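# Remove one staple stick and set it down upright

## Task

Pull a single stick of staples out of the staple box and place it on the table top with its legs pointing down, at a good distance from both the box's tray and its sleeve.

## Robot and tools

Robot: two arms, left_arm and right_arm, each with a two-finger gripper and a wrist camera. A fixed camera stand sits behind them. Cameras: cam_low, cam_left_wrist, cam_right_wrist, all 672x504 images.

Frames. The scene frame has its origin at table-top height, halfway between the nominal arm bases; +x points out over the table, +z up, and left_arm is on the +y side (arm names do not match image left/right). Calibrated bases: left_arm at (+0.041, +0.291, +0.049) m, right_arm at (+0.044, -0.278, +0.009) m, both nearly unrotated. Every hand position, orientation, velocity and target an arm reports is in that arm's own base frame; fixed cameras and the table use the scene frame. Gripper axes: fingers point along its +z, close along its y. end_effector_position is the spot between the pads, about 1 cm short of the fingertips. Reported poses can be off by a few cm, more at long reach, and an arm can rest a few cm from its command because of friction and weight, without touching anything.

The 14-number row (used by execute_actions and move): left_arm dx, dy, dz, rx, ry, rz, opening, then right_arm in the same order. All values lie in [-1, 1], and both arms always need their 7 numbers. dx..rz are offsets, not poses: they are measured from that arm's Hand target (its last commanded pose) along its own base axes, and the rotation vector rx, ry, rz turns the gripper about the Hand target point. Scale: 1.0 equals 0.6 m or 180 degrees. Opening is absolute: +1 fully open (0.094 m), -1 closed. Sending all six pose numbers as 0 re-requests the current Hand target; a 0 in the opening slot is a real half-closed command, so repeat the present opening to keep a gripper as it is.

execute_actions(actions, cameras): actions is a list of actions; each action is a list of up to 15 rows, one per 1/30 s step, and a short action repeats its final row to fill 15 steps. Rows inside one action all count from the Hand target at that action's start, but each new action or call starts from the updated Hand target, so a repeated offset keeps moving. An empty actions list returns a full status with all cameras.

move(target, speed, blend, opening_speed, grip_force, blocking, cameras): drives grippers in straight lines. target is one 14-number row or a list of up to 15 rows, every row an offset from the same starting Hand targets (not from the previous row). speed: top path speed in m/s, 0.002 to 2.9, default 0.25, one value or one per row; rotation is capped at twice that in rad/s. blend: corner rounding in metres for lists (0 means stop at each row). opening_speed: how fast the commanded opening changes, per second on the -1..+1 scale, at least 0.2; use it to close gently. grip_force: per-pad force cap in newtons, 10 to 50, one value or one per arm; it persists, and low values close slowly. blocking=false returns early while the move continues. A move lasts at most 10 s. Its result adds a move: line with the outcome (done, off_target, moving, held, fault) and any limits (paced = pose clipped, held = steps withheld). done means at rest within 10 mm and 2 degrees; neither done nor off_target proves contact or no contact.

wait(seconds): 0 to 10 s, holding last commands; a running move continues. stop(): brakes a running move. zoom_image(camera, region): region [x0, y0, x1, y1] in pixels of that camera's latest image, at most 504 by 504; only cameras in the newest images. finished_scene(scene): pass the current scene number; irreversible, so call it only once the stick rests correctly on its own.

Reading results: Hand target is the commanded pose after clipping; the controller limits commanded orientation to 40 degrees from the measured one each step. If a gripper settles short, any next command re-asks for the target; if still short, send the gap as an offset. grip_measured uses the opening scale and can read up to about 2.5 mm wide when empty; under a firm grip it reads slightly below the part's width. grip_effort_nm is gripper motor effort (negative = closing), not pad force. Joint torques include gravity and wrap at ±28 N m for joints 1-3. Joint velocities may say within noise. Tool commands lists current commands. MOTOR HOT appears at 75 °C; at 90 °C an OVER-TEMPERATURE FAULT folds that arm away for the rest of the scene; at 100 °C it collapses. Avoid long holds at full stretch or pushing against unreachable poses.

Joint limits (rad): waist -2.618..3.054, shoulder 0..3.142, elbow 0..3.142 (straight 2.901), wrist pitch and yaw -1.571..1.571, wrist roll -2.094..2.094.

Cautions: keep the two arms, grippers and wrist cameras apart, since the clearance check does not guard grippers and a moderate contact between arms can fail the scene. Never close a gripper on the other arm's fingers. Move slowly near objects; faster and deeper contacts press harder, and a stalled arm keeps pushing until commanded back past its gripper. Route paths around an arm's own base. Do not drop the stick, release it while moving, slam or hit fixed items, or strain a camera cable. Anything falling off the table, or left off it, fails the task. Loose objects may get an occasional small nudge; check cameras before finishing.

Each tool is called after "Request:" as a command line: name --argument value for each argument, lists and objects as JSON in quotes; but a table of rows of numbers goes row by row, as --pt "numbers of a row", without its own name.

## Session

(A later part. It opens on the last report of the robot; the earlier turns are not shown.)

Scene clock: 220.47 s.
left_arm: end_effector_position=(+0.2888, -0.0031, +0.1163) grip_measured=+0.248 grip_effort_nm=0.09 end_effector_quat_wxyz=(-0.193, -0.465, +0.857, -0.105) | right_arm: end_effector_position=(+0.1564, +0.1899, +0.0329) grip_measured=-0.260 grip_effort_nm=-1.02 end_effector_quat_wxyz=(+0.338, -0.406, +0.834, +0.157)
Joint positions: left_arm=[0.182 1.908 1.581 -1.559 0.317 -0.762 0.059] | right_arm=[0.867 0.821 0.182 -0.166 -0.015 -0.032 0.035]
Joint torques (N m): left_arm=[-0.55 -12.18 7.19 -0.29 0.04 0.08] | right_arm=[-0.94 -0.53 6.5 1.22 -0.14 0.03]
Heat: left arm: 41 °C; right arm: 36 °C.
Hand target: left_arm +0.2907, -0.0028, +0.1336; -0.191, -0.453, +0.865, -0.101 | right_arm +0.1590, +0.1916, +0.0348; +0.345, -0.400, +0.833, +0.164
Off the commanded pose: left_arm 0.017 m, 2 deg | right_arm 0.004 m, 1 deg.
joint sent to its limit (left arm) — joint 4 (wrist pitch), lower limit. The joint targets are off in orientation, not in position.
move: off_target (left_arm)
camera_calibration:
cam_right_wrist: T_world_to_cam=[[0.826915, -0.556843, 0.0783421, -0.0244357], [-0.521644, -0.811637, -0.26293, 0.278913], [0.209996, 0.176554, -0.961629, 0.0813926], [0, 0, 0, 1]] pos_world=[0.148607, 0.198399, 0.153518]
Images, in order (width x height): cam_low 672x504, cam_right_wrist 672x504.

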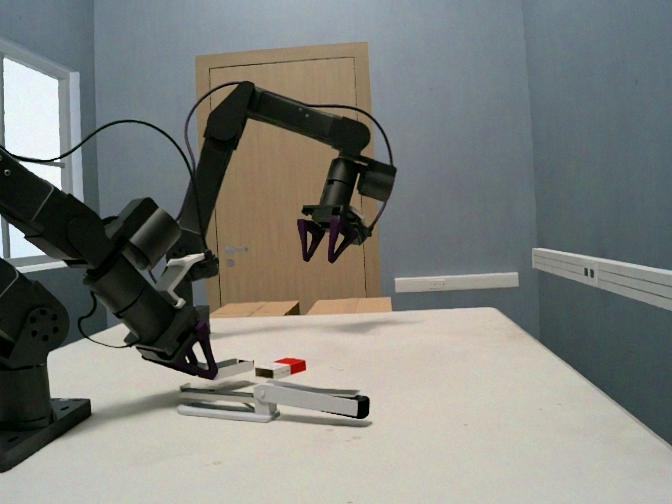

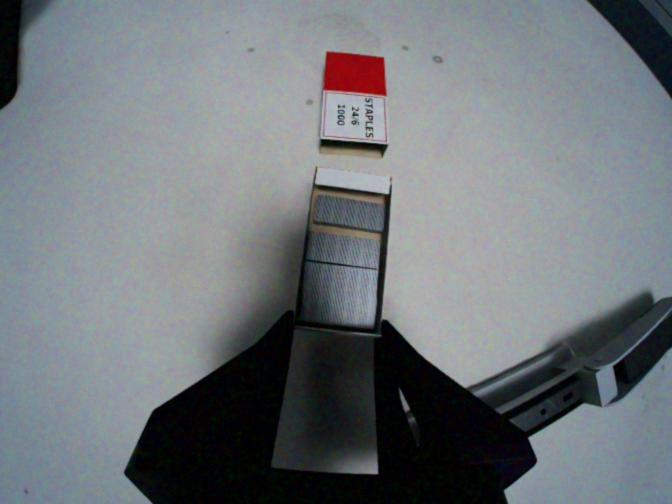

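Request:
move --target '[0,0,0,0,0,0,0.25, 0,0,-0.0365,0,0,0,-0.26]' --speed 0.03 --cameras '["cam_right_wrist","cam_low"]'

Request:
zoom_image --camera "cam_right_wrist" --region '[270, 150, 420, 350]'

Request:
zoom_image --camera "cam_low" --region '[150, 300, 400, 450]'

Scene clock: 222.33 s.
left_arm: end_effector_position=(+0.2888, -0.0031, +0.1163) grip_measured=+0.248 grip_effort_nm=0.10 end_effector_quat_wxyz=(-0.193, -0.465, +0.857, -0.105) | right_arm: end_effector_position=(+0.1574, +0.1909, +0.0123) grip_measured=-0.260 grip_effort_nm=-1.02 end_effector_quat_wxyz=(+0.340, -0.405, +0.834, +0.159)
Joint positions: left_arm=[0.182 1.908 1.581 -1.559 0.317 -0.762 0.059] | right_arm=[0.865 0.927 0.11 0.016 -0.017 -0.032 0.035]
Joint torques (N m): left_arm=[-0.55 -12.19 7.19 -0.29 0.03 0.08] | right_arm=[-0.76 -0.75 5.89 1.18 -0.11 0.02]
Heat: left arm: 41 °C; right arm: 36 °C.
Hand target: left_arm +0.2907, -0.0028, +0.1336; -0.191, -0.453, +0.865, -0.101 | right_arm +0.1590, +0.1917, +0.0130; +0.345, -0.400, +0.833, +0.164
Off the commanded pose: left_arm 0.017 m, 2 deg | right_arm 0.002 m, 1 deg.
joint sent to its limit (left arm) — joint 4 (wrist pitch), lower limit. The joint targets are off in orientation, not in position.
move: off_target (left_arm)
camera_calibration:
cam_right_wrist: T_world_to_cam=[[0.826558, -0.557519, 0.0772979, -0.0228665], [-0.521406, -0.810162, -0.267904, 0.274638], [0.211985, 0.181134, -0.96034, 0.0598411], [0, 0, 0, 1]] pos_world=[0.149413, 0.198913, 0.132812]
Images, in order (width x height): cam_low 672x504, cam_right_wrist 672x504.

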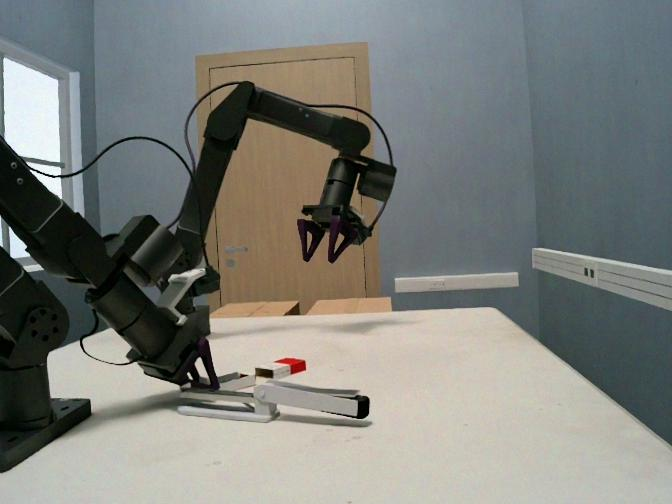

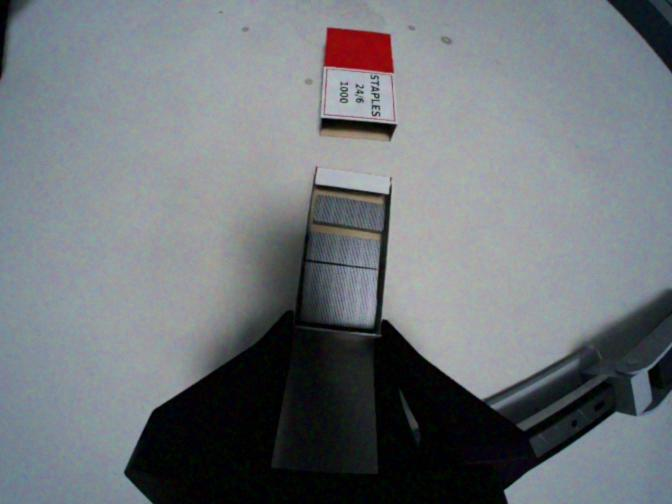

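Scaled by 2.520 from the camera's 672x504 image, which has a finer 960x720 frame.

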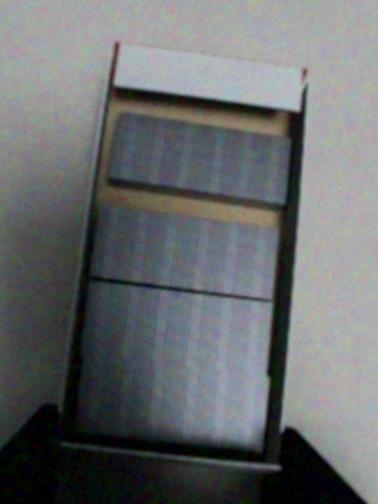

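Scaled by 2.016 from the camera's 672x504 image, which has a finer 960x720 frame.

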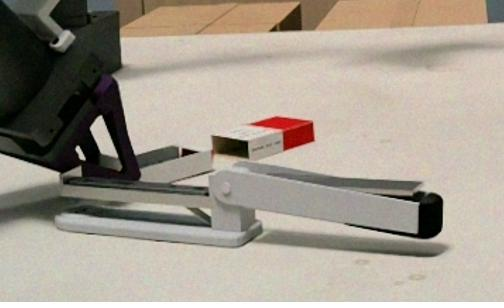

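Request:
move --target '[0,0,0,0,0,0,0.25, 0,0,-0.003,0,0,0,-0.26]' --speed 0.03

Request:
move --target '[0,0,0,0,0,0,0.25, 0,0,0,0,0,0,0.1]' --opening_speed 0.4 --cameras '["cam_right_wrist"]'

Request:
zoom_image --camera "cam_right_wrist" --region '[270, 150, 420, 350]'

Scene clock: 224.07 s.
left_arm: end_effector_position=(+0.2888, -0.0031, +0.1163) grip_measured=+0.248 grip_effort_nm=0.09 end_effector_quat_wxyz=(-0.193, -0.465, +0.857, -0.105) | right_arm: end_effector_position=(+0.1584, +0.1921, +0.0120) grip_measured=-0.260 grip_effort_nm=-1.02 end_effector_quat_wxyz=(+0.343, -0.404, +0.832, +0.160)
Joint positions: left_arm=[0.182 1.908 1.581 -1.559 0.317 -0.762 0.059] | right_arm=[0.865 0.939 0.106 0.04 -0.017 -0.032 0.035]
Joint torques (N m): left_arm=[-0.55 -12.16 7.2 -0.29 0.03 0.08] | right_arm=[-0.76 -0.75 5.68 1.1 -0.11 0.02]
Heat: left arm: 41 °C; right arm: 36 °C.
Hand target: left_arm +0.2907, -0.0028, +0.1336; -0.191, -0.453, +0.865, -0.101 | right_arm +0.1590, +0.1916, +0.0111; +0.345, -0.400, +0.833, +0.164
Off the commanded pose: left_arm 0.017 m, 2 deg | right_arm 0.001 m, 1 deg.
joint sent to its limit (left arm) — joint 4 (wrist pitch), lower limit. The joint targets are off in orientation, not in position.
move: off_target (left_arm)

Scene clock: 225.17 s.
left_arm: end_effector_position=(+0.2888, -0.0031, +0.1163) grip_measured=+0.248 grip_effort_nm=0.09 end_effector_quat_wxyz=(-0.193, -0.465, +0.857, -0.105) | right_arm: end_effector_position=(+0.1548, +0.1943, +0.0113) grip_measured=+0.098 grip_effort_nm=0.13 end_effector_quat_wxyz=(+0.338, -0.407, +0.831, +0.170)
Joint positions: left_arm=[0.182 1.908 1.581 -1.559 0.317 -0.762 0.059] | right_arm=[0.865 0.94 0.104 0.04 -0.04 -0.029 0.052]
Joint torques (N m): left_arm=[-0.54 -12.18 7.2 -0.29 0.03 0.08] | right_arm=[-0.76 -0.92 5.83 1.13 0.13 0]
Heat: left arm: 41 °C; right arm: 36 °C.
Hand target: left_arm +0.2907, -0.0028, +0.1336; -0.191, -0.453, +0.865, -0.101 | right_arm +0.1590, +0.1916, +0.0112; +0.345, -0.400, +0.833, +0.164
Off the commanded pose: left_arm 0.017 m, 2 deg | right_arm 0.005 m, 1 deg.
joint sent to its limit (left arm) — joint 4 (wrist pitch), lower limit. The joint targets are off in orientation, not in position.
move: off_target (left_arm)
camera_calibration:
cam_right_wrist: T_world_to_cam=[[0.835194, -0.54672, 0.0595732, -0.0219991], [-0.512688, -0.813212, -0.275385, 0.275092], [0.199004, 0.199458, -0.959486, 0.0573758], [0, 0, 0, 1]] pos_world=[0.147992, 0.200237, 0.132118]
Images, in order (width x height): cam_right_wrist 672x504.

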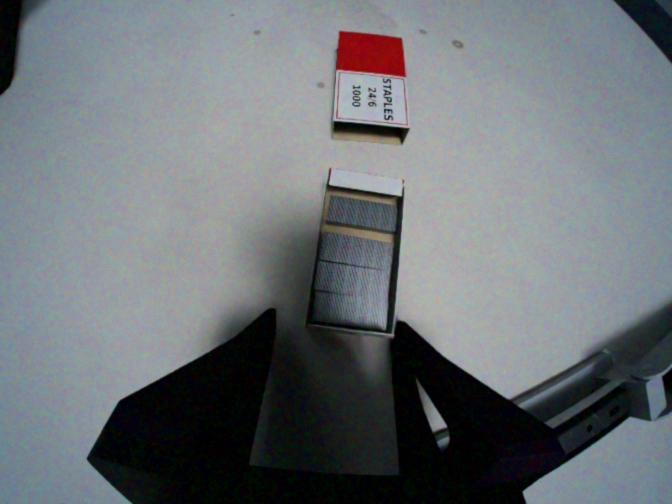

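Scaled by 2.520 from the camera's 672x504 image, which has a finer 960x720 frame.

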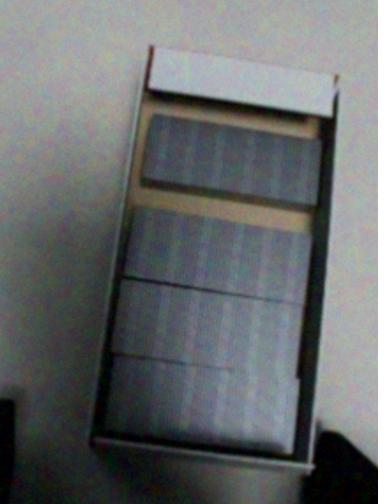

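Request:
move --pt "0 0 0 0 0 0 0.25 -0.0367 -0.045 0.0583 0 0 0 0.25" --pt "0 0 0 0 0 0 0.25 -0.0367 -0.045 0.1583 0 0 0 0.25" --pt "0 0 0 0 0 0 0.25 0.0595 0.0755 0.1583 -0.0282 0.2746 -0.4737 0.25" --speed '[0.1,0.15,0.2]' --blend '[0.01,0.02,0]' --cameras '["cam_right_wrist","cam_low"]'

Scene clock: 231.60 s.
left_arm: end_effector_position=(+0.2888, -0.0031, +0.1163) grip_measured=+0.248 grip_effort_nm=0.10 end_effector_quat_wxyz=(-0.193, -0.465, +0.857, -0.105) | right_arm: end_effector_position=(+0.1904, +0.2356, +0.1020) grip_measured=+0.248 grip_effort_nm=0.11 end_effector_quat_wxyz=(-0.002, +0.328, +0.945, -0.001)
Joint positions: left_arm=[0.182 1.908 1.581 -1.559 0.317 -0.762 0.059] | right_arm=[0.886 1.696 1.345 -1.222 -0.002 1.554 0.059]
Joint torques (N m): left_arm=[-0.55 -12.16 7.21 -0.29 0.03 0.08] | right_arm=[-0.64 -7.01 8.4 -0.05 0 0.07]
Heat: left arm: 41 °C; right arm: 36 °C.
Hand target: left_arm +0.2907, -0.0028, +0.1336; -0.191, -0.453, +0.865, -0.101 | right_arm +0.1947, +0.2369, +0.1061; +0.000, +0.334, +0.942, +0.000
Off the commanded pose: left_arm 0.017 m, 2 deg | right_arm 0.006 m, 1 deg.
joint sent to its limit (left arm) — joint 4 (wrist pitch), lower limit. The joint targets are off in orientation, not in position.
move: off_target (left_arm)
camera_calibration:
cam_right_wrist: T_world_to_cam=[[-0.53572, -0.844389, -0.00348095, 0.302987], [-0.743202, 0.469557, 0.476621, 0.0167799], [-0.400819, 0.257922, -0.879102, 0.221296], [0, 0, 0, 1]] pos_world=[0.263487, 0.190883, 0.187599]
Images, in order (width x height): cam_low 672x504, cam_right_wrist 672x504.

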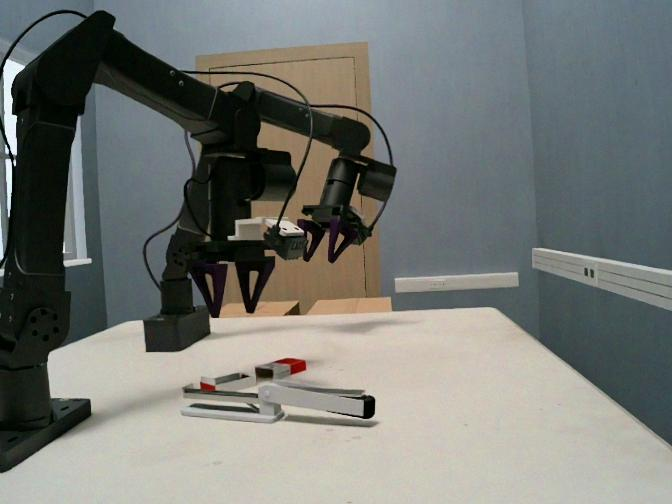

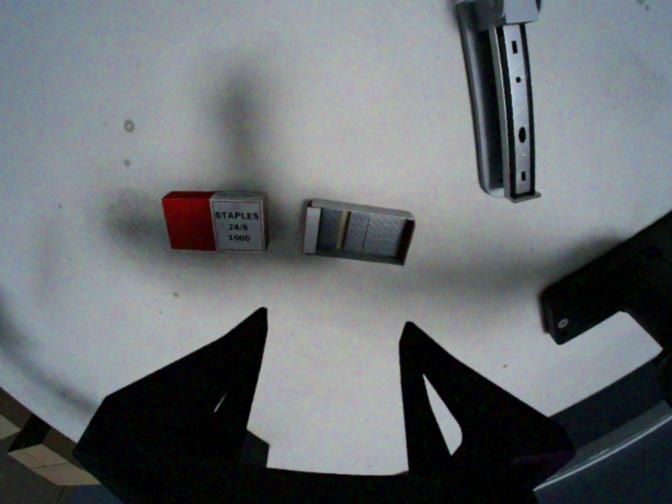

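Request:
zoom_image --camera "cam_right_wrist" --region '[280, 180, 440, 290]'

Scaled by 3.150 from the camera's 672x504 image, which has a finer 960x720 frame.

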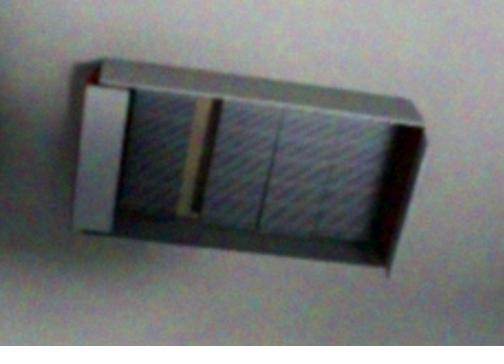

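Request:
move --target '[0,0,0,0,0,0,0.25, 0.0102,0.0072,-0.0702,0,0,0,0.25]' --speed 0.08 --cameras '["cam_right_wrist","cam_low"]'

Request:
zoom_image --camera "cam_right_wrist" --region '[230, 180, 450, 350]'

Request:
zoom_image --camera "cam_low" --region '[170, 320, 330, 430]'

Scene clock: 234.93 s.
left_arm: end_effector_position=(+0.2888, -0.0031, +0.1163) grip_measured=+0.248 grip_effort_nm=0.10 end_effector_quat_wxyz=(-0.193, -0.465, +0.857, -0.105) | right_arm: end_effector_position=(+0.1985, +0.2431, +0.0671) grip_measured=+0.248 grip_effort_nm=0.11 end_effector_quat_wxyz=(-0.001, +0.330, +0.944, +0.002)
Joint positions: left_arm=[0.182 1.908 1.581 -1.559 0.317 -0.762 0.059] | right_arm=[0.881 1.754 1.271 -1.084 -0.003 1.554 0.059]
Joint torques (N m): left_arm=[-0.57 -12.18 7.19 -0.29 0.03 0.08] | right_arm=[-0.7 -7.71 5.63 0.09 0 0]
Heat: left arm: 41 °C; right arm: 36 °C.
Hand target: left_arm +0.2907, -0.0028, +0.1336; -0.191, -0.453, +0.865, -0.101 | right_arm +0.2008, +0.2413, +0.0641; +0.000, +0.334, +0.942, +0.000
Off the commanded pose: left_arm 0.017 m, 2 deg | right_arm 0.004 m, 1 deg.
joint sent to its limit (left arm) — joint 4 (wrist pitch), lower limit. The joint targets are off in orientation, not in position.
move: off_target (left_arm)
camera_calibration:
cam_right_wrist: T_world_to_cam=[[-0.540502, -0.841284, -0.00999364, 0.314211], [-0.742206, 0.471186, 0.476565, 0.0353827], [-0.396217, 0.265001, -0.879083, 0.189321], [0, 0, 0, 1]] pos_world=[0.271105, 0.197499, 0.152707]
Images, in order (width x height): cam_low 672x504, cam_right_wrist 672x504.

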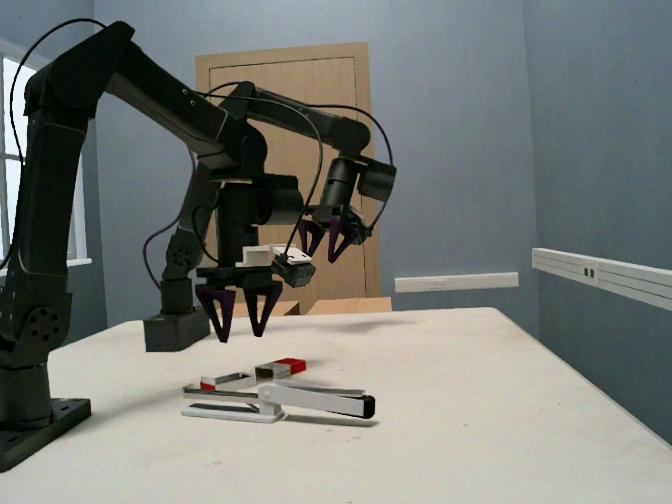

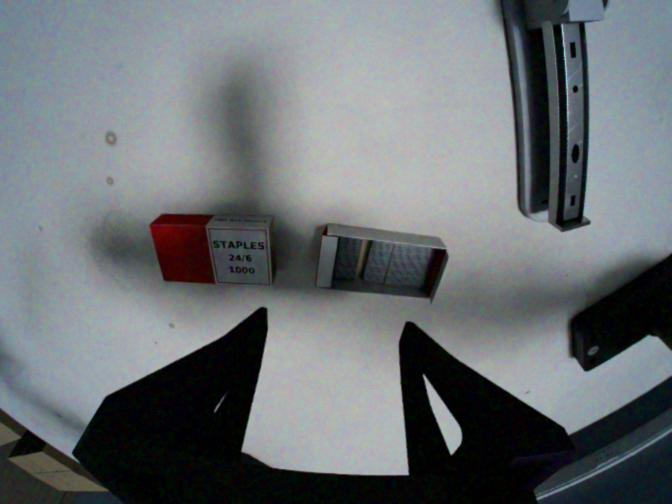

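Scaled by 2.291 from the camera's 672x504 image, which has a finer 960x720 frame.

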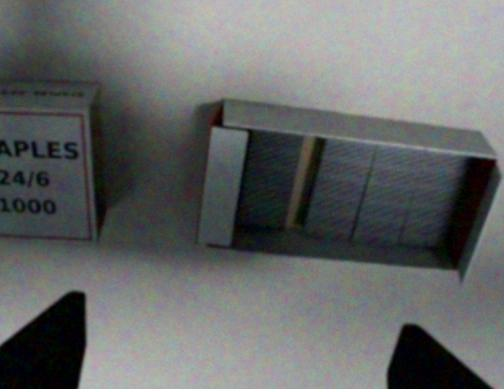

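Scaled by 3.150 from the camera's 672x504 image, which has a finer 960x720 frame.

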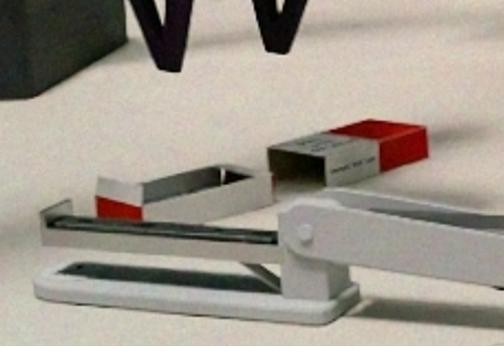

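Request:
zoom_image --camera "cam_right_wrist" --region '[305, 210, 455, 310]'

Scaled by 3.360 from the camera's 672x504 image, which has a finer 960x720 frame.

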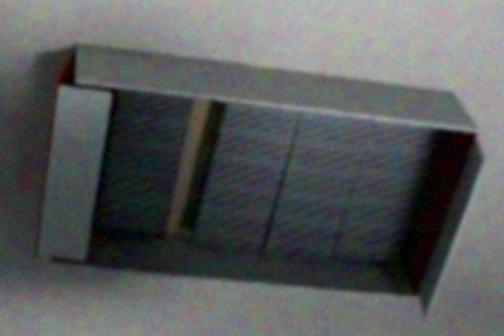

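Request:
move --pt "0 0 0 0 0 0 0.25 0 0 0.0765 0 0 0 0.25" --pt "0 0 0 0 0 0 0.25 -0.1063 -0.1272 0.0698 0.0282 -0.2746 0.4737 0.25" --pt "0 0 0 0 0 0 0.25 -0.1063 -0.1272 -0.0302 0.0282 -0.2746 0.4737 0.25" --pt "0 0 0 0 0 0 0.25 -0.0697 -0.0828 -0.0853 0.0282 -0.2746 0.4737 0.25" --speed '[0.15,0.2,0.12,0.06]' --blend '[0.01,0.01,0,0]' --cameras '["cam_right_wrist","cam_low"]'

Request:
zoom_image --camera "cam_right_wrist" --region '[250, 150, 450, 350]'

Scene clock: 251.33 s.
left_arm: end_effector_position=(+0.2888, -0.0031, +0.1163) grip_measured=+0.248 grip_effort_nm=0.10 end_effector_quat_wxyz=(-0.193, -0.465, +0.857, -0.105) | right_arm: end_effector_position=(+0.1560, +0.1897, +0.0107) grip_measured=+0.248 grip_effort_nm=0.11 end_effector_quat_wxyz=(+0.334, -0.403, +0.836, +0.163)
Joint positions: left_arm=[0.182 1.908 1.581 -1.559 0.317 -0.762 0.059] | right_arm=[0.854 0.925 0.109 0.006 -0.033 -0.03 0.059]
Joint torques (N m): left_arm=[-0.55 -12.16 7.19 -0.29 0.03 0.08] | right_arm=[0.12 -0.76 5.98 1.25 0.04 -0.01]
Heat: left arm: 41 °C; right arm: 35 °C.
Hand target: left_arm +0.2907, -0.0028, +0.1336; -0.191, -0.453, +0.865, -0.101 | right_arm +0.1590, +0.1916, +0.0128; +0.345, -0.400, +0.833, +0.164
Off the commanded pose: left_arm 0.017 m, 2 deg | right_arm 0.004 m, 1 deg.
joint sent to its limit (left arm) — joint 4 (wrist pitch), lower limit. The joint targets are off in orientation, not in position.
move: off_target (left_arm)
camera_calibration:
cam_right_wrist: T_world_to_cam=[[0.826982, -0.558657, 0.0632755, -0.0219634], [-0.526461, -0.808952, -0.261602, 0.272988], [0.197333, 0.183028, -0.963099, 0.0608776], [0, 0, 0, 1]] pos_world=[0.149868, 0.197422, 0.131435]
Images, in order (width x height): cam_low 672x504, cam_right_wrist 672x504.

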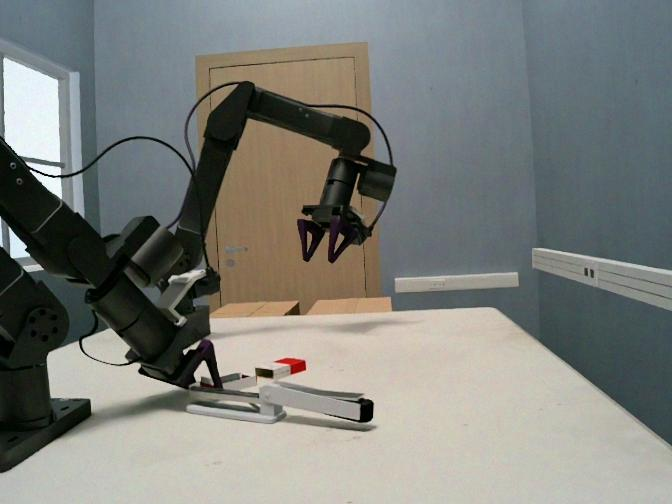

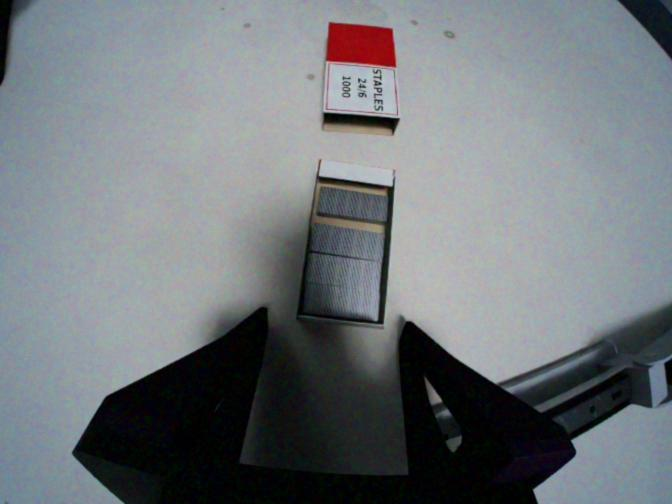

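Scaled by 2.520 from the camera's 672x504 image, which has a finer 960x720 frame.

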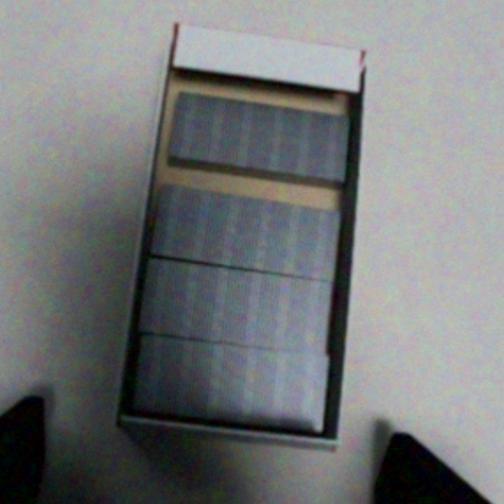

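Request:
move --target '[0,0,0,0,0,0,0.25, 0.0032,0.004,0,0,0,0,-0.1]' --speed 0.03 --opening_speed 0.5

Request:
move --target '[0,0,0,0,0,0,0.25, 0,0,0,0,0,0,-0.26]' --opening_speed 0.25 --cameras '["cam_right_wrist"]'

Request:
zoom_image --camera "cam_right_wrist" --region '[250, 150, 450, 350]'

Scene clock: 252.57 s.
left_arm: end_effector_position=(+0.2888, -0.0031, +0.1163) grip_measured=+0.248 grip_effort_nm=0.10 end_effector_quat_wxyz=(-0.193, -0.465, +0.857, -0.105) | right_arm: end_effector_position=(+0.1581, +0.1918, +0.0099) grip_measured=-0.098 grip_effort_nm=-0.09 end_effector_quat_wxyz=(+0.336, -0.402, +0.836, +0.163)
Joint positions: left_arm=[0.182 1.908 1.581 -1.559 0.317 -0.762 0.059] | right_arm=[0.854 0.955 0.109 0.041 -0.032 -0.03 0.042]
Joint torques (N m): left_arm=[-0.55 -12.18 7.2 -0.29 0.03 0.07] | right_arm=[0.24 -0.81 6.43 1.1 0.04 0]
Heat: left arm: 41 °C; right arm: 35 °C.
Hand target: left_arm +0.2907, -0.0028, +0.1336; -0.191, -0.453, +0.865, -0.101 | right_arm +0.1609, +0.1939, +0.0128; +0.345, -0.400, +0.833, +0.164
Off the commanded pose: left_arm 0.017 m, 2 deg | right_arm 0.005 m, 1 deg.
joint sent to its limit (left arm) — joint 4 (wrist pitch), lower limit. The joint targets are off in orientation, not in position.
move: off_target (left_arm)

Scene clock: 253.50 s.
left_arm: end_effector_position=(+0.2888, -0.0031, +0.1163) grip_measured=+0.248 grip_effort_nm=0.09 end_effector_quat_wxyz=(-0.193, -0.465, +0.857, -0.105) | right_arm: end_effector_position=(+0.1582, +0.1919, +0.0100) grip_measured=-0.257 grip_effort_nm=-0.96 end_effector_quat_wxyz=(+0.337, -0.402, +0.836, +0.163)
Joint positions: left_arm=[0.182 1.908 1.581 -1.559 0.317 -0.762 0.059] | right_arm=[0.854 0.955 0.109 0.042 -0.032 -0.03 0.035]
Joint torques (N m): left_arm=[-0.55 -12.18 7.19 -0.29 0.03 0.08] | right_arm=[0.23 -0.83 6.42 1.14 0.05 0]
Motor temperatures (°C): left_arm=[26 36 41 35 26 22 26] | right_arm=[29 28 35 35 27 26 24]
Heat: left arm: 41 °C; right arm: 35 °C.
Hand target: left_arm +0.2907, -0.0028, +0.1336; -0.191, -0.453, +0.865, -0.101 | right_arm +0.1609, +0.1940, +0.0129; +0.345, -0.400, +0.833, +0.164
Off the commanded pose: left_arm 0.017 m, 2 deg | right_arm 0.004 m, 1 deg.
joint sent to its limit (left arm) — joint 4 (wrist pitch), lower limit. The joint targets are off in orientation, not in position.
move: off_target (left_arm)
camera_calibration:
cam_right_wrist: T_world_to_cam=[[0.826275, -0.559537, 0.0647225, -0.022235], [-0.526021, -0.807616, -0.26657, 0.275512], [0.201427, 0.186214, -0.96164, 0.0581756], [0, 0, 0, 1]] pos_world=[0.151579, 0.199233, 0.130826]
Images, in order (width x height): cam_right_wrist 672x504.

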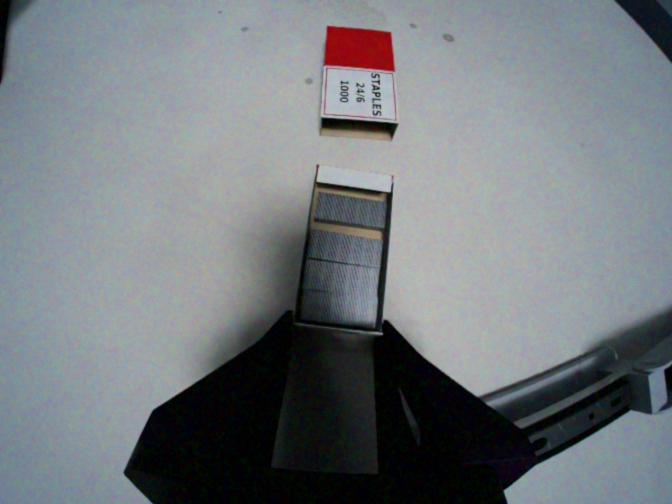

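Scaled by 2.520 from the camera's 672x504 image, which has a finer 960x720 frame.

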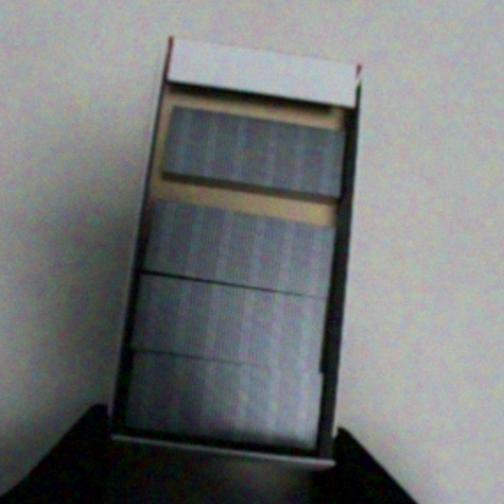

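Request:
move --pt "0 0 0 0 0 0 0.25 0 0 0.1333 0 0 0 -0.26" --pt "0 0 0 0 0 0 0.25 0 0 0.1367 -0.0855 0.0668 0 -0.26" --speed '[0.08,0.08]' --cameras '["cam_right_wrist"]'

Request:
zoom_image --camera "cam_right_wrist" --region '[250, 150, 450, 350]'

Scene clock: 258.13 s.
left_arm: end_effector_position=(+0.2888, -0.0031, +0.1163) grip_measured=+0.248 grip_effort_nm=0.09 end_effector_quat_wxyz=(-0.193, -0.465, +0.857, -0.105) | right_arm: end_effector_position=(+0.1565, +0.1876, +0.0845) grip_measured=-0.259 grip_effort_nm=-1.02 end_effector_quat_wxyz=(+0.186, -0.424, +0.882, +0.088)
Joint positions: left_arm=[0.182 1.908 1.581 -1.559 0.317 -0.762 0.059] | right_arm=[0.863 1.072 0.686 -0.77 -0.011 -0.03 0.035]
Joint torques (N m): left_arm=[-0.55 -12.18 7.2 -0.29 0.03 0.08] | right_arm=[0.77 -2.32 9.43 0.56 0.05 0.03]
Heat: left arm: 41 °C; right arm: 35 °C.
Hand target: left_arm +0.2907, -0.0028, +0.1336; -0.191, -0.453, +0.865, -0.101 | right_arm +0.1609, +0.1940, +0.0950; +0.199, -0.423, +0.879, +0.092
Off the commanded pose: left_arm 0.017 m, 2 deg | right_arm 0.013 m, 2 deg.
joint sent to its limit (left arm) — joint 4 (wrist pitch), lower limit. The joint targets are off in orientation, not in position.
move: off_target (left_arm, right_arm)
camera_calibration:
cam_right_wrist: T_world_to_cam=[[0.835917, -0.547551, 0.0378288, -0.0295987], [-0.548705, -0.83208, 0.0810312, 0.269653], [-0.0128921, -0.0884922, -0.995993, 0.218835], [0, 0, 0, 1]] pos_world=[0.175523, 0.227531, 0.197228]
Images, in order (width x height): cam_right_wrist 672x504.

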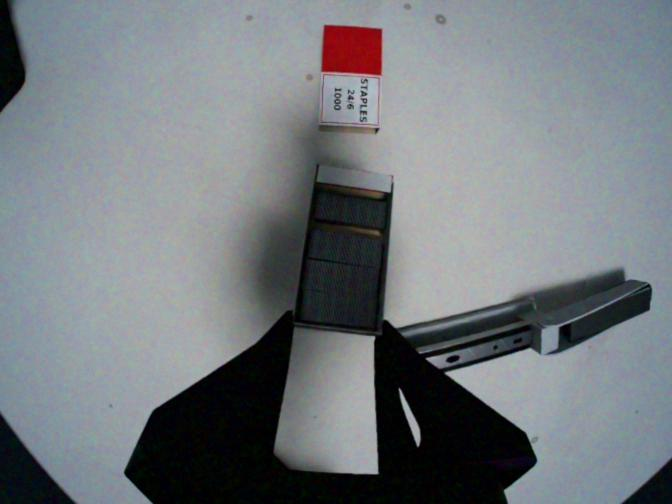

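Scaled by 2.520 from the camera's 672x504 image, which has a finer 960x720 frame.

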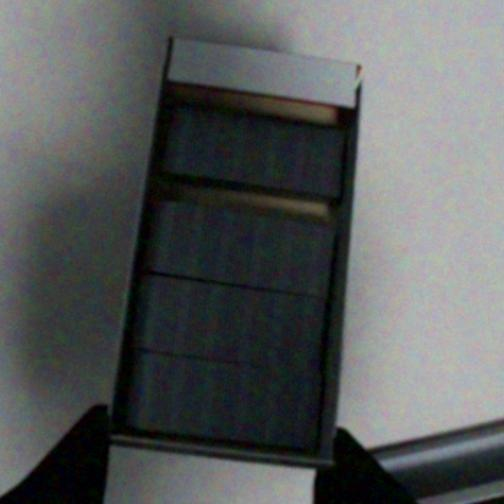

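Request:
execute_actions --actions '[[[0,0,0,0,0,0,0.25, 0,0,0,0.0087,0.0111,-0.0302,-0.26],[0,0,0,0,0,0,0.25, 0,0,0,0.0087,0.0111,-0.0302,-0.26],[0,0,0,0,0,0,0.25, 0,0,0,0.0087,0.0111,-0.0302,-0.26],[0,0,0,0,0,0,0.25, 0,0,0,-0.0087,-0.0111,0.0302,-0.26],[0,0,0,0,0,0,0.25, 0,0,0,-0.0087,-0.0111,0.0302,-0.26],[0,0,0,0,0,0,0.25, 0,0,0,-0.0087,-0.0111,0.0302,-0.26],[0,0,0,0,0,0,0.25, 0,0,0,0.0087,0.0111,-0.0302,-0.26],[0,0,0,0,0,0,0.25, 0,0,0,0.0087,0.0111,-0.0302,-0.26],[0,0,0,0,0,0,0.25, 0,0,0,0.0087,0.0111,-0.0302,-0.26],[0,0,0,0,0,0,0.25, 0,0,0,-0.0087,-0.0111,0.0302,-0.26],[0,0,0,0,0,0,0.25, 0,0,0,-0.0087,-0.0111,0.0302,-0.26],[0,0,0,0,0,0,0.25, 0,0,0,-0.0087,-0.0111,0.0302,-0.26],[0,0,0,0,0,0,0.25, 0,0,0,0,0,0,-0.26]],[[0,0,0,0,0,0,0.25, 0,0,0,0.0087,0.0111,-0.0302,-0.26],[0,0,0,0,0,0,0.25, 0,0,0,0.0087,0.0111,-0.0302,-0.26],[0,0,0,0,0,0,0.25, 0,0,0,0.0087,0.0111,-0.0302,-0.26],[0,0,0,0,0,0,0.25, 0,0,0,-0.0087,-0.0111,0.0302,-0.26],[0,0,0,0,0,0,0.25, 0,0,0,-0.0087,-0.0111,0.0302,-0.26],[0,0,0,0,0,0,0.25, 0,0,0,-0.0087,-0.0111,0.0302,-0.26],[0,0,0,0,0,0,0.25, 0,0,0,0.0087,0.0111,-0.0302,-0.26],[0,0,0,0,0,0,0.25, 0,0,0,0.0087,0.0111,-0.0302,-0.26],[0,0,0,0,0,0,0.25, 0,0,0,0.0087,0.0111,-0.0302,-0.26],[0,0,0,0,0,0,0.25, 0,0,0,-0.0087,-0.0111,0.0302,-0.26],[0,0,0,0,0,0,0.25, 0,0,0,-0.0087,-0.0111,0.0302,-0.26],[0,0,0,0,0,0,0.25, 0,0,0,-0.0087,-0.0111,0.0302,-0.26],[0,0,0,0,0,0,0.25, 0,0,0,0,0,0,-0.26]]]' --cameras '["cam_right_wrist"]'

Request:
zoom_image --camera "cam_right_wrist" --region '[250, 150, 450, 350]'

Scene clock: 260.03 s.
left_arm: end_effector_position=(+0.2888, -0.0031, +0.1163) grip_measured=+0.248 grip_effort_nm=0.09 end_effector_quat_wxyz=(-0.193, -0.465, +0.857, -0.105) | right_arm: end_effector_position=(+0.1563, +0.1874, +0.0844) grip_measured=-0.260 grip_effort_nm=-1.02 end_effector_quat_wxyz=(+0.187, -0.427, +0.881, +0.085)
Joint positions: left_arm=[0.182 1.908 1.581 -1.559 0.317 -0.762 0.059] | right_arm=[0.869 1.072 0.686 -0.771 -0.003 -0.033 0.035]
Joint torques (N m): left_arm=[-0.55 -12.18 7.2 -0.3 0.03 0.08] | right_arm=[0.14 -2.33 9.43 0.58 -0.04 0.03]
Heat: left arm: 40 °C; right arm: 35 °C.
Hand target: left_arm +0.2907, -0.0028, +0.1336; -0.191, -0.453, +0.865, -0.101 | right_arm +0.1609, +0.1940, +0.0950; +0.199, -0.423, +0.879, +0.092
Off the commanded pose: left_arm 0.017 m, 2 deg | right_arm 0.013 m, 2 deg.
joint sent to its limit (left arm) — joint 4 (wrist pitch), lower limit. The joint targets are off in orientation, not in position.
camera_calibration:
cam_right_wrist: T_world_to_cam=[[0.838585, -0.54282, 0.0460677, -0.0314825], [-0.544729, -0.834473, 0.083219, 0.269068], [-0.00673074, -0.0948806, -0.995466, 0.218858], [0, 0, 0, 1]] pos_world=[0.174443, 0.228206, 0.196924]
Images, in order (width x height): cam_right_wrist 672x504.

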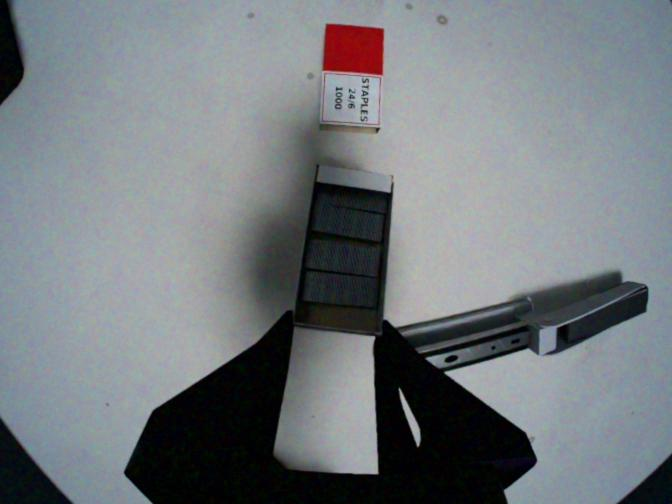

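Scaled by 2.520 from the camera's 672x504 image, which has a finer 960x720 frame.

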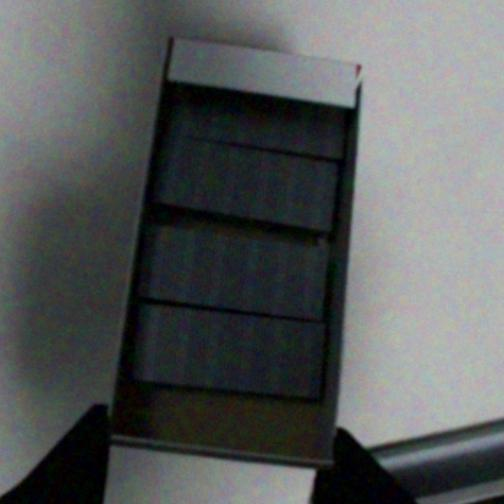

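Request:
move --pt "0 0 0 0 0 0 0.25 0.0 0.0 0.0 0.2128 -0.1663 0 -0.26" --pt "0 0 0 0 0 0 0.25 0.0 0.0 0.0 0.0 0.0 0 -0.26" --speed '[0.2,0.1]' --cameras '["cam_right_wrist"]'

Request:
zoom_image --camera "cam_right_wrist" --region '[250, 150, 450, 350]'

Scene clock: 267.53 s.
left_arm: end_effector_position=(+0.2888, -0.0031, +0.1163) grip_measured=+0.248 grip_effort_nm=0.09 end_effector_quat_wxyz=(-0.193, -0.465, +0.857, -0.105) | right_arm: end_effector_position=(+0.1565, +0.1875, +0.0844) grip_measured=-0.260 grip_effort_nm=-1.02 end_effector_quat_wxyz=(+0.186, -0.421, +0.883, +0.089)
Joint positions: left_arm=[0.182 1.908 1.581 -1.559 0.317 -0.762 0.059] | right_arm=[0.863 1.073 0.686 -0.77 -0.011 -0.025 0.035]
Joint torques (N m): left_arm=[-0.55 -12.18 7.19 -0.29 0.03 0.08] | right_arm=[0.77 -2.36 9.43 0.6 0.04 -0.02]
Heat: left arm: 40 °C; right arm: 36 °C.
Hand target: left_arm +0.2907, -0.0028, +0.1336; -0.191, -0.453, +0.865, -0.101 | right_arm +0.1610, +0.1939, +0.0949; +0.199, -0.423, +0.879, +0.092
Off the commanded pose: left_arm 0.017 m, 2 deg | right_arm 0.013 m, 2 deg.
joint sent to its limit (left arm) — joint 4 (wrist pitch), lower limit. The joint targets are off in orientation, not in position.
move: off_target (left_arm, right_arm)
camera_calibration:
cam_right_wrist: T_world_to_cam=[[0.833381, -0.551511, 0.0362215, -0.0283612], [-0.552502, -0.829543, 0.0812381, 0.269769], [-0.0147564, -0.0877147, -0.996036, 0.218886], [0, 0, 0, 1]] pos_world=[0.175914, 0.227343, 0.19713]
Images, in order (width x height): cam_right_wrist 672x504.

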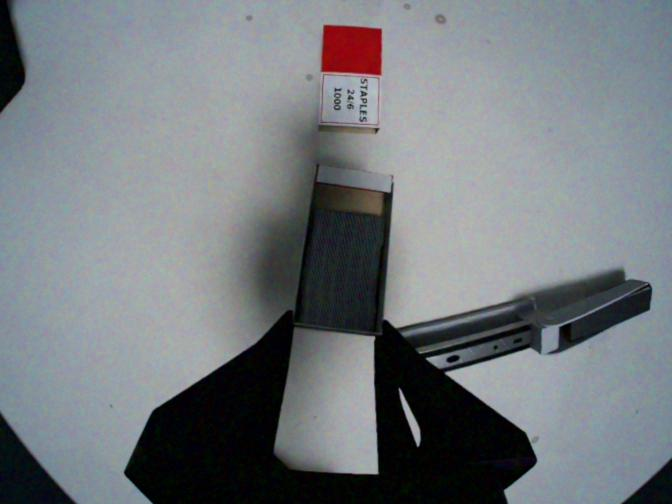

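Scaled by 2.520 from the camera's 672x504 image, which has a finer 960x720 frame.

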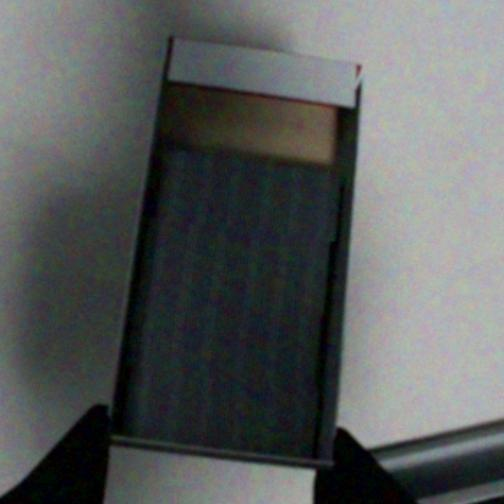

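Request:
execute_actions --actions '[[[0,0,0,0,0,0,0.25,0,0,0,0.0072,0.0092,-0.0252,-0.26],[0,0,0,0,0,0,0.25,0,0,0,0.0072,0.0092,-0.0252,-0.26],[0,0,0,0,0,0,0.25,0,0,0,0.0072,0.0092,-0.0252,-0.26],[0,0,0,0,0,0,0.25,0,0,0,-0.0072,-0.0092,0.0252,-0.26],[0,0,0,0,0,0,0.25,0,0,0,-0.0072,-0.0092,0.0252,-0.26],[0,0,0,0,0,0,0.25,0,0,0,-0.0072,-0.0092,0.0252,-0.26],[0,0,0,0,0,0,0.25,0,0,0,0.0072,0.0092,-0.0252,-0.26],[0,0,0,0,0,0,0.25,0,0,0,0.0072,0.0092,-0.0252,-0.26],[0,0,0,0,0,0,0.25,0,0,0,0.0072,0.0092,-0.0252,-0.26],[0,0,0,0,0,0,0.25,0,0,0,-0.0072,-0.0092,0.0252,-0.26],[0,0,0,0,0,0,0.25,0,0,0,-0.0072,-0.0092,0.0252,-0.26],[0,0,0,0,0,0,0.25,0,0,0,-0.0072,-0.0092,0.0252,-0.26],[0,0,0,0,0,0,0.25,0,0,0,0,0,0,-0.26]]]' --cameras '["cam_right_wrist"]'

Request:
zoom_image --camera "cam_right_wrist" --region '[250, 150, 450, 350]'

Scene clock: 270.43 s.
left_arm: end_effector_position=(+0.2888, -0.0031, +0.1163) grip_measured=+0.248 grip_effort_nm=0.10 end_effector_quat_wxyz=(-0.193, -0.465, +0.857, -0.105) | right_arm: end_effector_position=(+0.1564, +0.1874, +0.0843) grip_measured=-0.260 grip_effort_nm=-1.02 end_effector_quat_wxyz=(+0.187, -0.426, +0.881, +0.086)
Joint positions: left_arm=[0.182 1.908 1.581 -1.559 0.317 -0.762 0.059] | right_arm=[0.866 1.073 0.686 -0.771 -0.007 -0.033 0.035]
Joint torques (N m): left_arm=[-0.55 -12.18 7.2 -0.29 0.03 0.08] | right_arm=[0.43 -2.37 9.42 0.58 -0.01 0.02]
Heat: left arm: 40 °C; right arm: 36 °C.
Hand target: left_arm +0.2907, -0.0028, +0.1336; -0.191, -0.453, +0.865, -0.101 | right_arm +0.1610, +0.1940, +0.0949; +0.199, -0.423, +0.879, +0.092
Off the commanded pose: left_arm 0.017 m, 2 deg | right_arm 0.013 m, 2 deg.
joint sent to its limit (left arm) — joint 4 (wrist pitch), lower limit. The joint targets are off in orientation, not in position.
camera_calibration:
cam_right_wrist: T_world_to_cam=[[0.837775, -0.544322, 0.0429681, -0.0309595], [-0.545938, -0.833729, 0.0827503, 0.269227], [-0.00921908, -0.092784, -0.995644, 0.218828], [0, 0, 0, 1]] pos_world=[0.174935, 0.227914, 0.196926]
Images, in order (width x height): cam_right_wrist 672x504.

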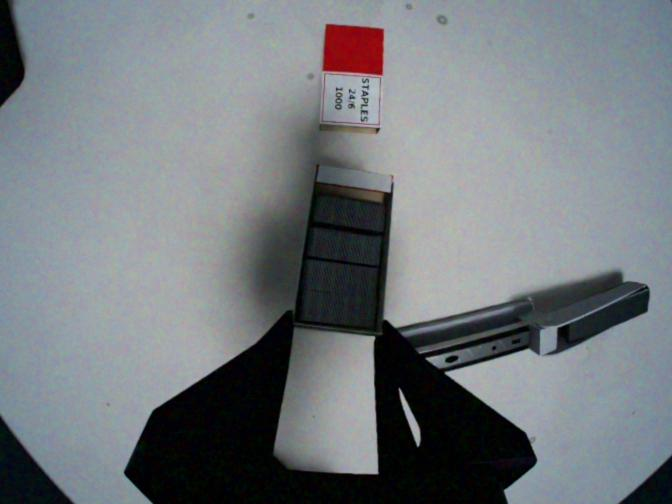

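Scaled by 2.520 from the camera's 672x504 image, which has a finer 960x720 frame.

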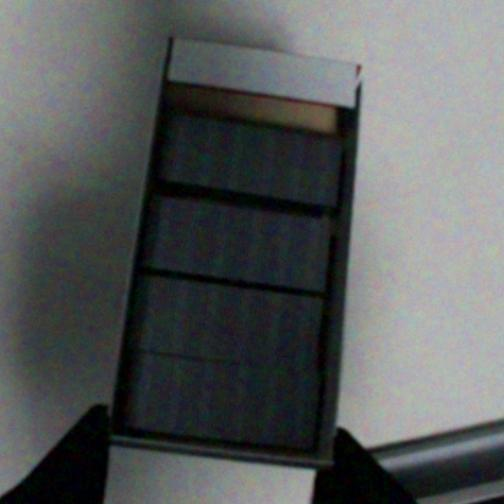

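Request:
execute_actions --actions '[[[0,0,0,0,0,0,0.25,0,0,0,0.0072,0.0092,-0.0252,-0.26],[0,0,0,0,0,0,0.25,0,0,0,0.0072,0.0092,-0.0252,-0.26],[0,0,0,0,0,0,0.25,0,0,0,0.0072,0.0092,-0.0252,-0.26],[0,0,0,0,0,0,0.25,0,0,0,-0.0072,-0.0092,0.0252,-0.26],[0,0,0,0,0,0,0.25,0,0,0,-0.0072,-0.0092,0.0252,-0.26],[0,0,0,0,0,0,0.25,0,0,0,-0.0072,-0.0092,0.0252,-0.26],[0,0,0,0,0,0,0.25,0,0,0,0.0072,0.0092,-0.0252,-0.26],[0,0,0,0,0,0,0.25,0,0,0,0.0072,0.0092,-0.0252,-0.26],[0,0,0,0,0,0,0.25,0,0,0,0.0072,0.0092,-0.0252,-0.26],[0,0,0,0,0,0,0.25,0,0,0,-0.0072,-0.0092,0.0252,-0.26],[0,0,0,0,0,0,0.25,0,0,0,-0.0072,-0.0092,0.0252,-0.26],[0,0,0,0,0,0,0.25,0,0,0,-0.0072,-0.0092,0.0252,-0.26],[0,0,0,0,0,0,0.25,0,0,0,0,0,0,-0.26]]]' --cameras '["cam_right_wrist"]'

Request:
zoom_image --camera "cam_right_wrist" --region '[250, 150, 450, 350]'

Scene clock: 271.77 s.
left_arm: end_effector_position=(+0.2888, -0.0031, +0.1163) grip_measured=+0.248 grip_effort_nm=0.10 end_effector_quat_wxyz=(-0.193, -0.465, +0.857, -0.105) | right_arm: end_effector_position=(+0.1565, +0.1872, +0.0843) grip_measured=-0.260 grip_effort_nm=-1.02 end_effector_quat_wxyz=(+0.187, -0.426, +0.881, +0.085)
Joint positions: left_arm=[0.182 1.908 1.581 -1.559 0.317 -0.762 0.059] | right_arm=[0.867 1.073 0.686 -0.771 -0.005 -0.033 0.035]
Joint torques (N m): left_arm=[-0.55 -12.16 7.2 -0.29 0.03 0.08] | right_arm=[0.35 -2.37 9.42 0.57 -0.03 0.04]
Heat: left arm: 40 °C; right arm: 36 °C.
Hand target: left_arm +0.2907, -0.0028, +0.1336; -0.191, -0.453, +0.865, -0.101 | right_arm +0.1609, +0.1939, +0.0949; +0.199, -0.423, +0.879, +0.092
Off the commanded pose: left_arm 0.017 m, 2 deg | right_arm 0.013 m, 2 deg.
joint sent to its limit (left arm) — joint 4 (wrist pitch), lower limit. The joint targets are off in orientation, not in position.
camera_calibration:
cam_right_wrist: T_world_to_cam=[[0.837735, -0.544254, 0.0445742, -0.0311997], [-0.546015, -0.833617, 0.0833723, 0.269044], [-0.00821793, -0.0941821, -0.995521, 0.218846], [0, 0, 0, 1]] pos_world=[0.174838, 0.227911, 0.196826]
Images, in order (width x height): cam_right_wrist 672x504.

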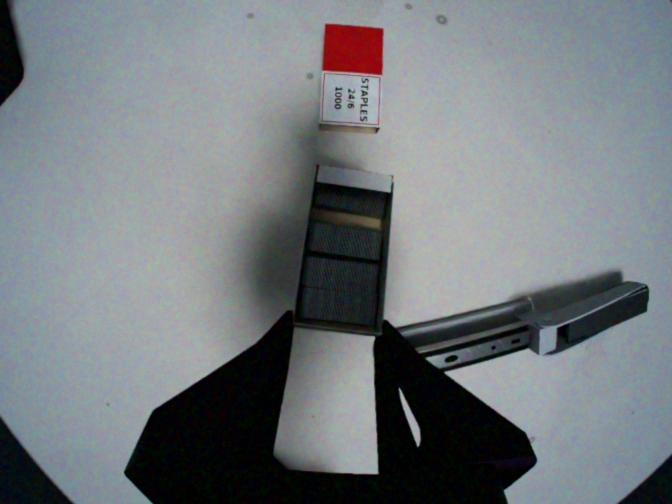

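Scaled by 2.520 from the camera's 672x504 image, which has a finer 960x720 frame.

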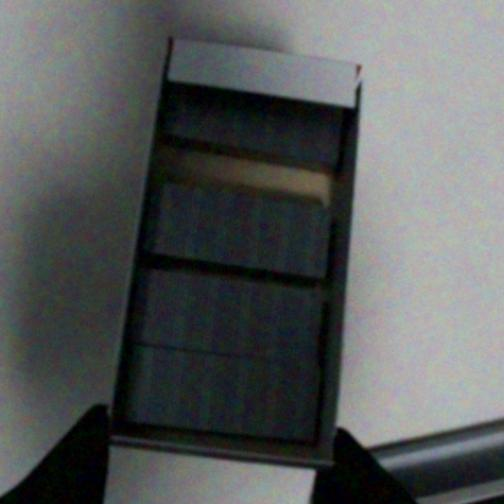

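Request:
execute_actions --actions '[[[0,0,0,0,0,0,0.25,0,0,0,0.0072,0.0092,-0.0252,-0.26],[0,0,0,0,0,0,0.25,0,0,0,0.0072,0.0092,-0.0252,-0.26],[0,0,0,0,0,0,0.25,0,0,0,0.0072,0.0092,-0.0252,-0.26],[0,0,0,0,0,0,0.25,0,0,0,-0.0072,-0.0092,0.0252,-0.26],[0,0,0,0,0,0,0.25,0,0,0,-0.0072,-0.0092,0.0252,-0.26],[0,0,0,0,0,0,0.25,0,0,0,-0.0072,-0.0092,0.0252,-0.26],[0,0,0,0,0,0,0.25,0,0,0,0,0,0,-0.26]]]' --cameras '["cam_right_wrist"]'

Request:
zoom_image --camera "cam_right_wrist" --region '[250, 150, 450, 350]'

Scene clock: 272.83 s.
left_arm: end_effector_position=(+0.2888, -0.0031, +0.1163) grip_measured=+0.248 grip_effort_nm=0.09 end_effector_quat_wxyz=(-0.193, -0.465, +0.857, -0.105) | right_arm: end_effector_position=(+0.1566, +0.1871, +0.0843) grip_measured=-0.260 grip_effort_nm=-1.02 end_effector_quat_wxyz=(+0.187, -0.426, +0.881, +0.085)
Joint positions: left_arm=[0.182 1.908 1.581 -1.559 0.317 -0.762 0.059] | right_arm=[0.867 1.073 0.686 -0.771 -0.004 -0.032 0.035]
Joint torques (N m): left_arm=[-0.55 -12.16 7.19 -0.29 0.04 0.08] | right_arm=[0.38 -2.36 9.43 0.58 -0.03 -0.01]
Heat: left arm: 40 °C; right arm: 36 °C.
Hand target: left_arm +0.2907, -0.0028, +0.1336; -0.191, -0.453, +0.865, -0.101 | right_arm +0.1610, +0.1939, +0.0949; +0.199, -0.423, +0.879, +0.092
Off the commanded pose: left_arm 0.017 m, 2 deg | right_arm 0.013 m, 2 deg.
joint sent to its limit (left arm) — joint 4 (wrist pitch), lower limit. The joint targets are off in orientation, not in position.
camera_calibration:
cam_right_wrist: T_world_to_cam=[[0.837352, -0.544794, 0.0451901, -0.0312688], [-0.546609, -0.833219, 0.0834537, 0.269014], [-0.00781178, -0.0945814, -0.995486, 0.218851], [0, 0, 0, 1]] pos_world=[0.174938, 0.227811, 0.196826]
Images, in order (width x height): cam_right_wrist 672x504.

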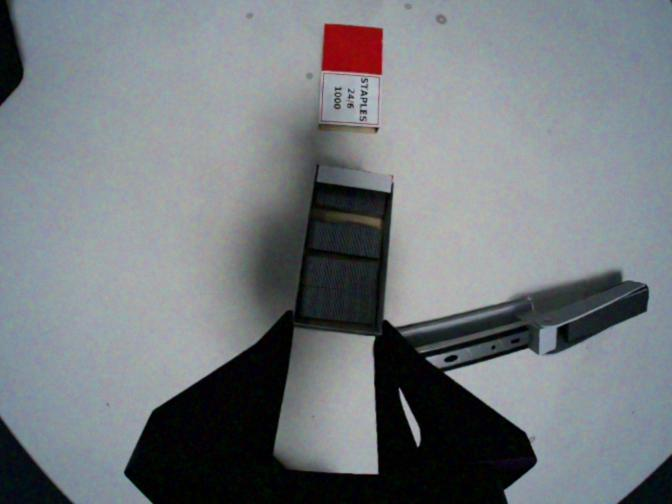

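Scaled by 2.520 from the camera's 672x504 image, which has a finer 960x720 frame.

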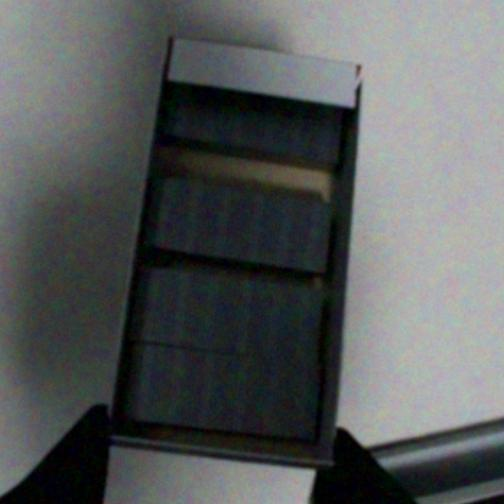

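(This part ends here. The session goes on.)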